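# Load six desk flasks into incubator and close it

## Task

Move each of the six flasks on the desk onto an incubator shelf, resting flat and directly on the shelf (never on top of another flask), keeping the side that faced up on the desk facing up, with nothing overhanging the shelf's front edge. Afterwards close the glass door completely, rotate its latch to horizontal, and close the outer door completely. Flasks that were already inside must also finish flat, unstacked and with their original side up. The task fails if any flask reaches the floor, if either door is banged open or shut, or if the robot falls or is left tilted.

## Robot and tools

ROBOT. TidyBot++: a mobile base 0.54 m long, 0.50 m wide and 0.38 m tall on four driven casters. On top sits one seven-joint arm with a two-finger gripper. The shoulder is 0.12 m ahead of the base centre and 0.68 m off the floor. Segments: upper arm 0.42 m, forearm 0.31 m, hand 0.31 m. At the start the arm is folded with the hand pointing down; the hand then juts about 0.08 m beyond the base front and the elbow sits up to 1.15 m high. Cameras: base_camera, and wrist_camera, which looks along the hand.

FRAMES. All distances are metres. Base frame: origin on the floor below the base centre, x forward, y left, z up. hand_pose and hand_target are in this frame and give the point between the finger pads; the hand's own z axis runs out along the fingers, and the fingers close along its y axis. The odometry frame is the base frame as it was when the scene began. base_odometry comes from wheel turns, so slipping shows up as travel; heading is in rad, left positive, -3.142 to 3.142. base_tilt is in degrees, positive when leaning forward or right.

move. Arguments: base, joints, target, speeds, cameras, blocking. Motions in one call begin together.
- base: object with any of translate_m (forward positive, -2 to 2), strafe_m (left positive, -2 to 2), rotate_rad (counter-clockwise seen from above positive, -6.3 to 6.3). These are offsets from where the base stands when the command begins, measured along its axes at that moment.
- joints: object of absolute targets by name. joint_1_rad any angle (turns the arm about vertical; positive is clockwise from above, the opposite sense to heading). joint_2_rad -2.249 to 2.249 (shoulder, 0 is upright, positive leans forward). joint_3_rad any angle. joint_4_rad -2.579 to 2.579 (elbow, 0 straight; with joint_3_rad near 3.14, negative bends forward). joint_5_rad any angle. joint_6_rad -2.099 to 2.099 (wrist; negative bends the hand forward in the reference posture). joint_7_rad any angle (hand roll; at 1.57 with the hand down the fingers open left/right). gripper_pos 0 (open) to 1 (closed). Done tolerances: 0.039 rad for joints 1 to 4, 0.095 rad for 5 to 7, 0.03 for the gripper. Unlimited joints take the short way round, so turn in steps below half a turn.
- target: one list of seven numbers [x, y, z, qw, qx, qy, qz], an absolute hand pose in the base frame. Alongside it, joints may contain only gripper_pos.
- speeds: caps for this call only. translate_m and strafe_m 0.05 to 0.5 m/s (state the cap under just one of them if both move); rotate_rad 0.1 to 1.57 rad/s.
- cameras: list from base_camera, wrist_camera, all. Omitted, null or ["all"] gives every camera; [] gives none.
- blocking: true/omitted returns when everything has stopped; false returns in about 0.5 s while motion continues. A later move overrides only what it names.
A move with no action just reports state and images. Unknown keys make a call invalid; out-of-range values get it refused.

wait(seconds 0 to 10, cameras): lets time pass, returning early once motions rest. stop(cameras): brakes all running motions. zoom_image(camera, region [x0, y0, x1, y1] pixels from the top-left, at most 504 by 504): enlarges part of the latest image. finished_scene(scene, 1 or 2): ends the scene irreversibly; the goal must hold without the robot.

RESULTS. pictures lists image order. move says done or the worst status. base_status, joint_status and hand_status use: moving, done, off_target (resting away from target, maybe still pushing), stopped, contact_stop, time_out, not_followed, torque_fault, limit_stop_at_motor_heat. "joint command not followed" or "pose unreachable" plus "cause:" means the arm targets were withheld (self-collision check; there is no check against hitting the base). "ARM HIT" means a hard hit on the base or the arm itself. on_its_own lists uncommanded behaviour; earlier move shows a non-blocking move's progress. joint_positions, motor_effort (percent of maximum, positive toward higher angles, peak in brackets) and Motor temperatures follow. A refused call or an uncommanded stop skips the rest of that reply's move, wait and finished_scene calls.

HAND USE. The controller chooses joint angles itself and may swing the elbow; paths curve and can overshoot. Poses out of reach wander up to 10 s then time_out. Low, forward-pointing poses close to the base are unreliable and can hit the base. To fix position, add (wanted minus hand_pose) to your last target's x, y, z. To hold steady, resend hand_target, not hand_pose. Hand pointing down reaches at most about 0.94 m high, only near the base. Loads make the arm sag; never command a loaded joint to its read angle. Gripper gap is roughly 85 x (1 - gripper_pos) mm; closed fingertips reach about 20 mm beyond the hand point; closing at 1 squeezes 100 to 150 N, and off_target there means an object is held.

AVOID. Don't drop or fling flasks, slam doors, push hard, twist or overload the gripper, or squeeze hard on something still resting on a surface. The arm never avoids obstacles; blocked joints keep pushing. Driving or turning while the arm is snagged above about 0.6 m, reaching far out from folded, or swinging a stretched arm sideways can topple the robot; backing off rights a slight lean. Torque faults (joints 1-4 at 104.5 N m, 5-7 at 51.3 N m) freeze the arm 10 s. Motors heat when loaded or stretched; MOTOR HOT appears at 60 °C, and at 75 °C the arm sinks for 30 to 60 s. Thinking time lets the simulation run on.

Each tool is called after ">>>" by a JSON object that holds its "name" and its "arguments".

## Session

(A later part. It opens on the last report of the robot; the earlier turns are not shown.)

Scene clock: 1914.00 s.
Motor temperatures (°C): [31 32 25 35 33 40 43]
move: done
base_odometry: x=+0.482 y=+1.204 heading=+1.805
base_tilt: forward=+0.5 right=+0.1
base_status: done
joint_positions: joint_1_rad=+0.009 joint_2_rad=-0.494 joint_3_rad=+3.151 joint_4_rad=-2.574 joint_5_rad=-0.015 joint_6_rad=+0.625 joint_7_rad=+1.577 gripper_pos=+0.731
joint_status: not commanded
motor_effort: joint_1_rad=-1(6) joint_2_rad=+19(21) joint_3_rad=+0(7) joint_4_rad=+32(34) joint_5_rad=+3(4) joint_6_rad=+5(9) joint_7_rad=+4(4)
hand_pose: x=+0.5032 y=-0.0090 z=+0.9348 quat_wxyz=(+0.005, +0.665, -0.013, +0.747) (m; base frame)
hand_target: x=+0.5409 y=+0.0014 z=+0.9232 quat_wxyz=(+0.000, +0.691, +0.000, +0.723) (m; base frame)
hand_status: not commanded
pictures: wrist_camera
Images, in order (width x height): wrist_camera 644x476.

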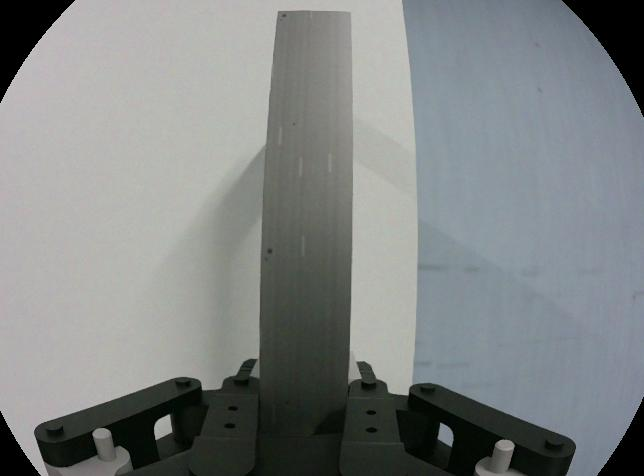

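>>> {"name": "move", "arguments": {"base": {"translate_m": -0.03, "rotate_rad": -0.02}, "speeds": {"translate_m": 0.05, "rotate_rad": 0.1}, "cameras": []}}

>>> {"name": "move", "arguments": {"joints": {"gripper_pos": 0}, "cameras": ["wrist_camera"]}}

>>> {"name": "move", "arguments": {"base": {"translate_m": -0.25}, "speeds": {"translate_m": 0.08}}}

>>> {"name": "move", "arguments": {"base": {"translate_m": -0.5}, "speeds": {"translate_m": 0.3}}}

Scene clock: 1919.17 s.
Motor temperatures (°C): [31 32 25 35 33 40 43]
move: done
base_odometry: x=+0.489 y=+1.175 heading=+1.785
base_tilt: forward=+0.5 right=+0.0
base_status: done
joint_positions: joint_1_rad=-0.002 joint_2_rad=-0.404 joint_3_rad=+3.143 joint_4_rad=-2.513 joint_5_rad=-0.015 joint_6_rad=+0.625 joint_7_rad=+1.577 gripper_pos=+0.731
joint_status: not commanded
motor_effort: joint_1_rad=+1(3) joint_2_rad=-3(20) joint_3_rad=+1(5) joint_4_rad=+21(31) joint_5_rad=+1(3) joint_6_rad=+7(7) joint_7_rad=+4(5)
hand_pose: x=+0.5336 y=-0.0010 z=+0.9346 quat_wxyz=(+0.000, +0.676, -0.005, +0.737) (m; base frame)
hand_target: x=+0.5409 y=+0.0014 z=+0.9232 quat_wxyz=(+0.000, +0.691, +0.000, +0.723) (m; base frame)
hand_status: not commanded
pictures: none
No camera images: "cameras" was empty.

Scene clock: 1920.13 s.
Motor temperatures (°C): [31 32 25 35 33 40 43]
move: done
base_odometry: x=+0.489 y=+1.175 heading=+1.785
base_tilt: forward=+0.5 right=+0.0
base_status: not commanded
joint_positions: joint_1_rad=-0.002 joint_2_rad=-0.390 joint_3_rad=+3.143 joint_4_rad=-2.511 joint_5_rad=-0.015 joint_6_rad=+0.625 joint_7_rad=+1.577 gripper_pos=+0.000
joint_status: all done
motor_effort: joint_1_rad=+0(1) joint_2_rad=-6(7) joint_3_rad=+1(1) joint_4_rad=+20(20) joint_5_rad=-1(2) joint_6_rad=+8(9) joint_7_rad=+1(4)
hand_pose: x=+0.5375 y=-0.0011 z=+0.9295 quat_wxyz=(+0.000, +0.680, -0.005, +0.733) (m; base frame)
hand_target: x=+0.5409 y=+0.0014 z=+0.9232 quat_wxyz=(+0.000, +0.691, +0.000, +0.723) (m; base frame)
hand_status: not commanded
pictures: wrist_camera
Images, in order (width x height): wrist_camera 644x476.

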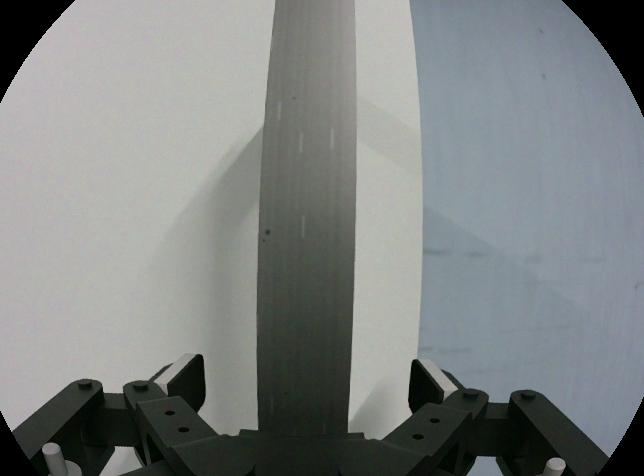

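Scene clock: 1923.80 s.
Motor temperatures (°C): [31 31 25 35 33 40 43]
move: done
base_odometry: x=+0.543 y=+0.931 heading=+1.785
base_tilt: forward=+0.6 right=+0.0
base_status: done
joint_positions: joint_1_rad=-0.002 joint_2_rad=-0.388 joint_3_rad=+3.143 joint_4_rad=-2.511 joint_5_rad=-0.015 joint_6_rad=+0.625 joint_7_rad=+1.577 gripper_pos=+0.000
joint_status: not commanded
motor_effort: joint_1_rad=+0(1) joint_2_rad=-6(8) joint_3_rad=+0(1) joint_4_rad=+20(20) joint_5_rad=-1(1) joint_6_rad=+8(9) joint_7_rad=+1(2)
hand_pose: x=+0.5378 y=-0.0011 z=+0.9290 quat_wxyz=(+0.000, +0.681, -0.005, +0.732) (m; base frame)
hand_target: x=+0.5409 y=+0.0014 z=+0.9232 quat_wxyz=(+0.000, +0.691, +0.000, +0.723) (m; base frame)
hand_status: not commanded
pictures: base_camera, wrist_camera
Images, in order (width x height): base_camera 644x364, wrist_camera 644x476.

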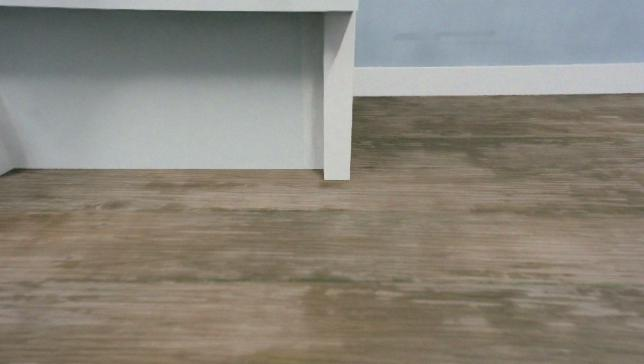

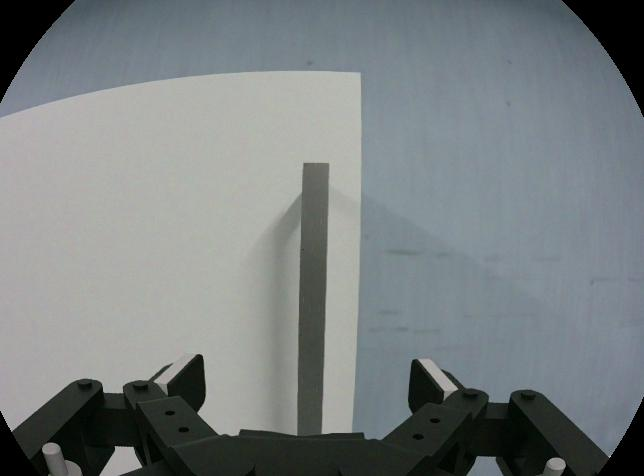

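Scene clock: 1926.43 s.
Motor temperatures (°C): [31 31 25 35 33 40 43]
move: done
base_odometry: x=+0.649 y=+0.442 heading=+1.785
base_tilt: forward=+0.6 right=+0.0
base_status: done
joint_positions: joint_1_rad=-0.002 joint_2_rad=-0.388 joint_3_rad=+3.143 joint_4_rad=-2.511 joint_5_rad=-0.015 joint_6_rad=+0.625 joint_7_rad=+1.577 gripper_pos=+0.000
joint_status: not commanded
motor_effort: joint_1_rad=+0(1) joint_2_rad=-6(9) joint_3_rad=+0(2) joint_4_rad=+20(20) joint_5_rad=-1(2) joint_6_rad=+8(9) joint_7_rad=+1(2)
hand_pose: x=+0.5379 y=-0.0011 z=+0.9288 quat_wxyz=(+0.000, +0.681, -0.005, +0.732) (m; base frame)
hand_target: x=+0.5409 y=+0.0014 z=+0.9232 quat_wxyz=(+0.000, +0.691, +0.000, +0.723) (m; base frame)
hand_status: not commanded
pictures: base_camera, wrist_camera
Images, in order (width x height): base_camera 644x364, wrist_camera 644x476.

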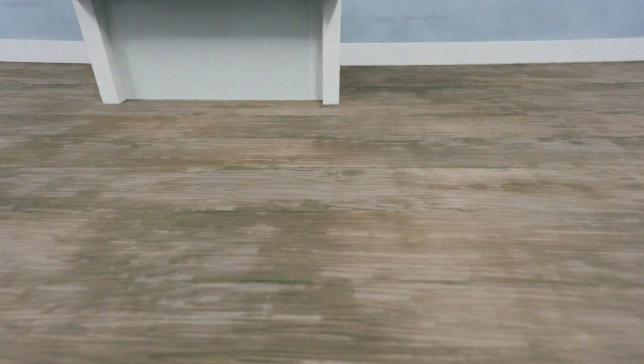

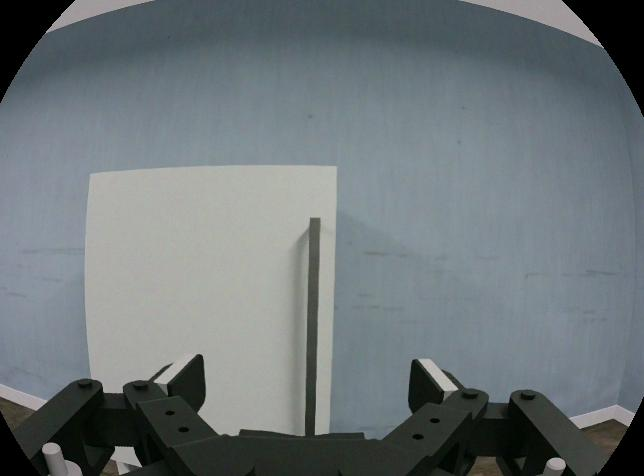

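>>> {"name": "move", "arguments": {"base": {"translate_m": 0.5, "strafe_m": 0.1}, "speeds": {"translate_m": 0.3}, "joints": {"gripper_pos": 1}, "cameras": ["wrist_camera"]}}

>>> {"name": "move", "arguments": {"base": {"translate_m": 0.27}, "speeds": {"translate_m": 0.06}, "cameras": ["wrist_camera"]}}

Scene clock: 1932.70 s.
Motor temperatures (°C): [31 31 25 35 33 40 43]
move: done
base_odometry: x=+0.445 y=+0.909 heading=+1.785
base_tilt: forward=+0.6 right=+0.0
base_status: done
joint_positions: joint_1_rad=-0.002 joint_2_rad=-0.385 joint_3_rad=+3.143 joint_4_rad=-2.511 joint_5_rad=-0.015 joint_6_rad=+0.625 joint_7_rad=+1.577 gripper_pos=+0.999
joint_status: all done
motor_effort: joint_1_rad=+0(1) joint_2_rad=-7(9) joint_3_rad=+0(1) joint_4_rad=+20(21) joint_5_rad=-1(1) joint_6_rad=+8(9) joint_7_rad=+1(2)
hand_pose: x=+0.5385 y=-0.0011 z=+0.9277 quat_wxyz=(+0.000, +0.682, -0.005, +0.731) (m; base frame)
hand_target: x=+0.5409 y=+0.0014 z=+0.9232 quat_wxyz=(+0.000, +0.691, +0.000, +0.723) (m; base frame)
hand_status: not commanded
pictures: wrist_camera
Images, in order (width x height): wrist_camera 644x476.

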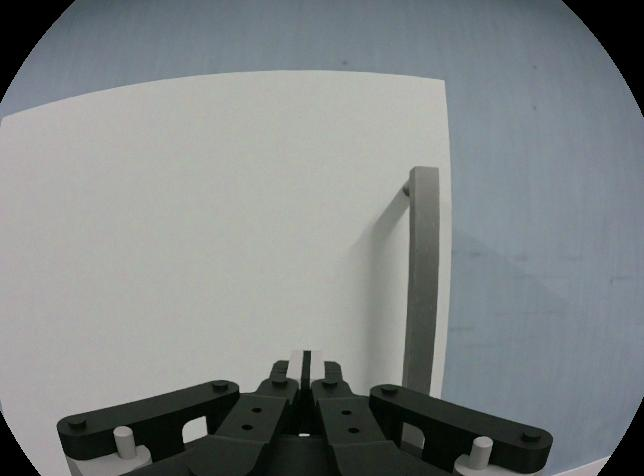

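Scene clock: 1937.73 s.
Motor temperatures (°C): [31 31 25 35 33 40 43]
move: done
base_odometry: x=+0.387 y=+1.173 heading=+1.785
base_tilt: forward=+0.5 right=+0.0
base_status: done
joint_positions: joint_1_rad=-0.002 joint_2_rad=-0.415 joint_3_rad=+3.143 joint_4_rad=-2.532 joint_5_rad=-0.015 joint_6_rad=+0.624 joint_7_rad=+1.577 gripper_pos=+0.999
joint_status: not commanded
motor_effort: joint_1_rad=+1(2) joint_2_rad=+1(7) joint_3_rad=+2(3) joint_4_rad=+24(27) joint_5_rad=-2(2) joint_6_rad=+8(9) joint_7_rad=+2(2)
hand_pose: x=+0.5282 y=-0.0012 z=+0.9279 quat_wxyz=(+0.000, +0.679, -0.005, +0.734) (m; base frame)
hand_target: x=+0.5409 y=+0.0014 z=+0.9232 quat_wxyz=(+0.000, +0.691, +0.000, +0.723) (m; base frame)
hand_status: not commanded
pictures: wrist_camera
Images, in order (width x height): wrist_camera 644x476.

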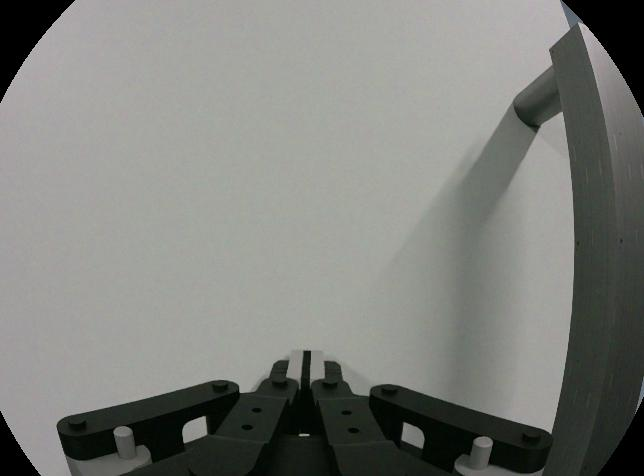

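Firm contact. Push slightly, back off, finish.

>>> {"name": "move", "arguments": {"base": {"translate_m": 0.02}, "speeds": {"translate_m": 0.05}, "cameras": []}}

>>> {"name": "move", "arguments": {"base": {"translate_m": -0.4}, "speeds": {"translate_m": 0.15}, "cameras": ["wrist_camera"]}}

>>> {"name": "finished_scene", "arguments": {"scene": 1}}

Scene clock: 1945.67 s.
Motor temperatures (°C): [31 31 25 35 33 40 43]
move: done
base_odometry: x=+0.383 y=+1.192 heading=+1.785
base_tilt: forward=+0.5 right=+0.0
base_status: done
joint_positions: joint_1_rad=-0.002 joint_2_rad=-0.469 joint_3_rad=+3.143 joint_4_rad=-2.571 joint_5_rad=-0.015 joint_6_rad=+0.624 joint_7_rad=+1.577 gripper_pos=+0.999
joint_status: not commanded
motor_effort: joint_1_rad=+0(2) joint_2_rad=+13(15) joint_3_rad=+2(2) joint_4_rad=+30(33) joint_5_rad=-1(2) joint_6_rad=+6(9) joint_7_rad=+1(2)
hand_pose: x=+0.5099 y=-0.0012 z=+0.9270 quat_wxyz=(+0.000, +0.673, -0.005, +0.739) (m; base frame)
hand_target: x=+0.5409 y=+0.0014 z=+0.9232 quat_wxyz=(+0.000, +0.691, +0.000, +0.723) (m; base frame)
hand_status: not commanded
pictures: none
No camera images: "cameras" was empty.

Scene clock: 1949.00 s.
Motor temperatures (°C): [31 31 25 35 33 40 43]
move: done
base_odometry: x=+0.468 y=+0.801 heading=+1.785
base_tilt: forward=+0.5 right=+0.0
base_status: done
joint_positions: joint_1_rad=-0.002 joint_2_rad=-0.386 joint_3_rad=+3.143 joint_4_rad=-2.510 joint_5_rad=-0.015 joint_6_rad=+0.624 joint_7_rad=+1.577 gripper_pos=+0.999
joint_status: not commanded
motor_effort: joint_1_rad=+0(1) joint_2_rad=-7(14) joint_3_rad=+0(1) joint_4_rad=+20(30) joint_5_rad=-1(1) joint_6_rad=+8(9) joint_7_rad=+1(2)
hand_pose: x=+0.5386 y=-0.0012 z=+0.9282 quat_wxyz=(+0.000, +0.682, -0.005, +0.732) (m; base frame)
hand_target: x=+0.5409 y=+0.0014 z=+0.9232 quat_wxyz=(+0.000, +0.691, +0.000, +0.723) (m; base frame)
hand_status: not commanded
pictures: wrist_camera
Images, in order (width x height): wrist_camera 644x476.

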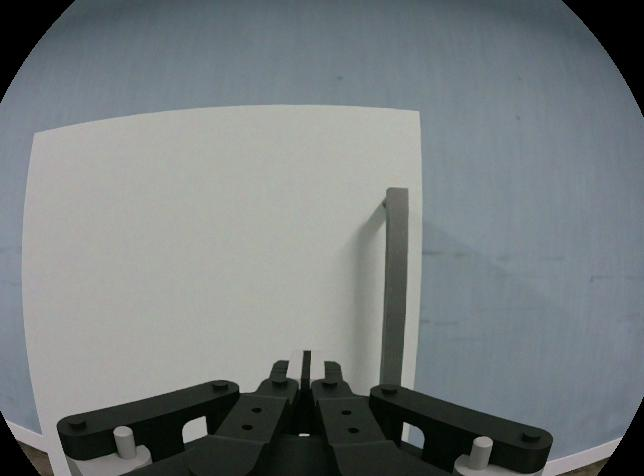

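The scene is finished: the task was done.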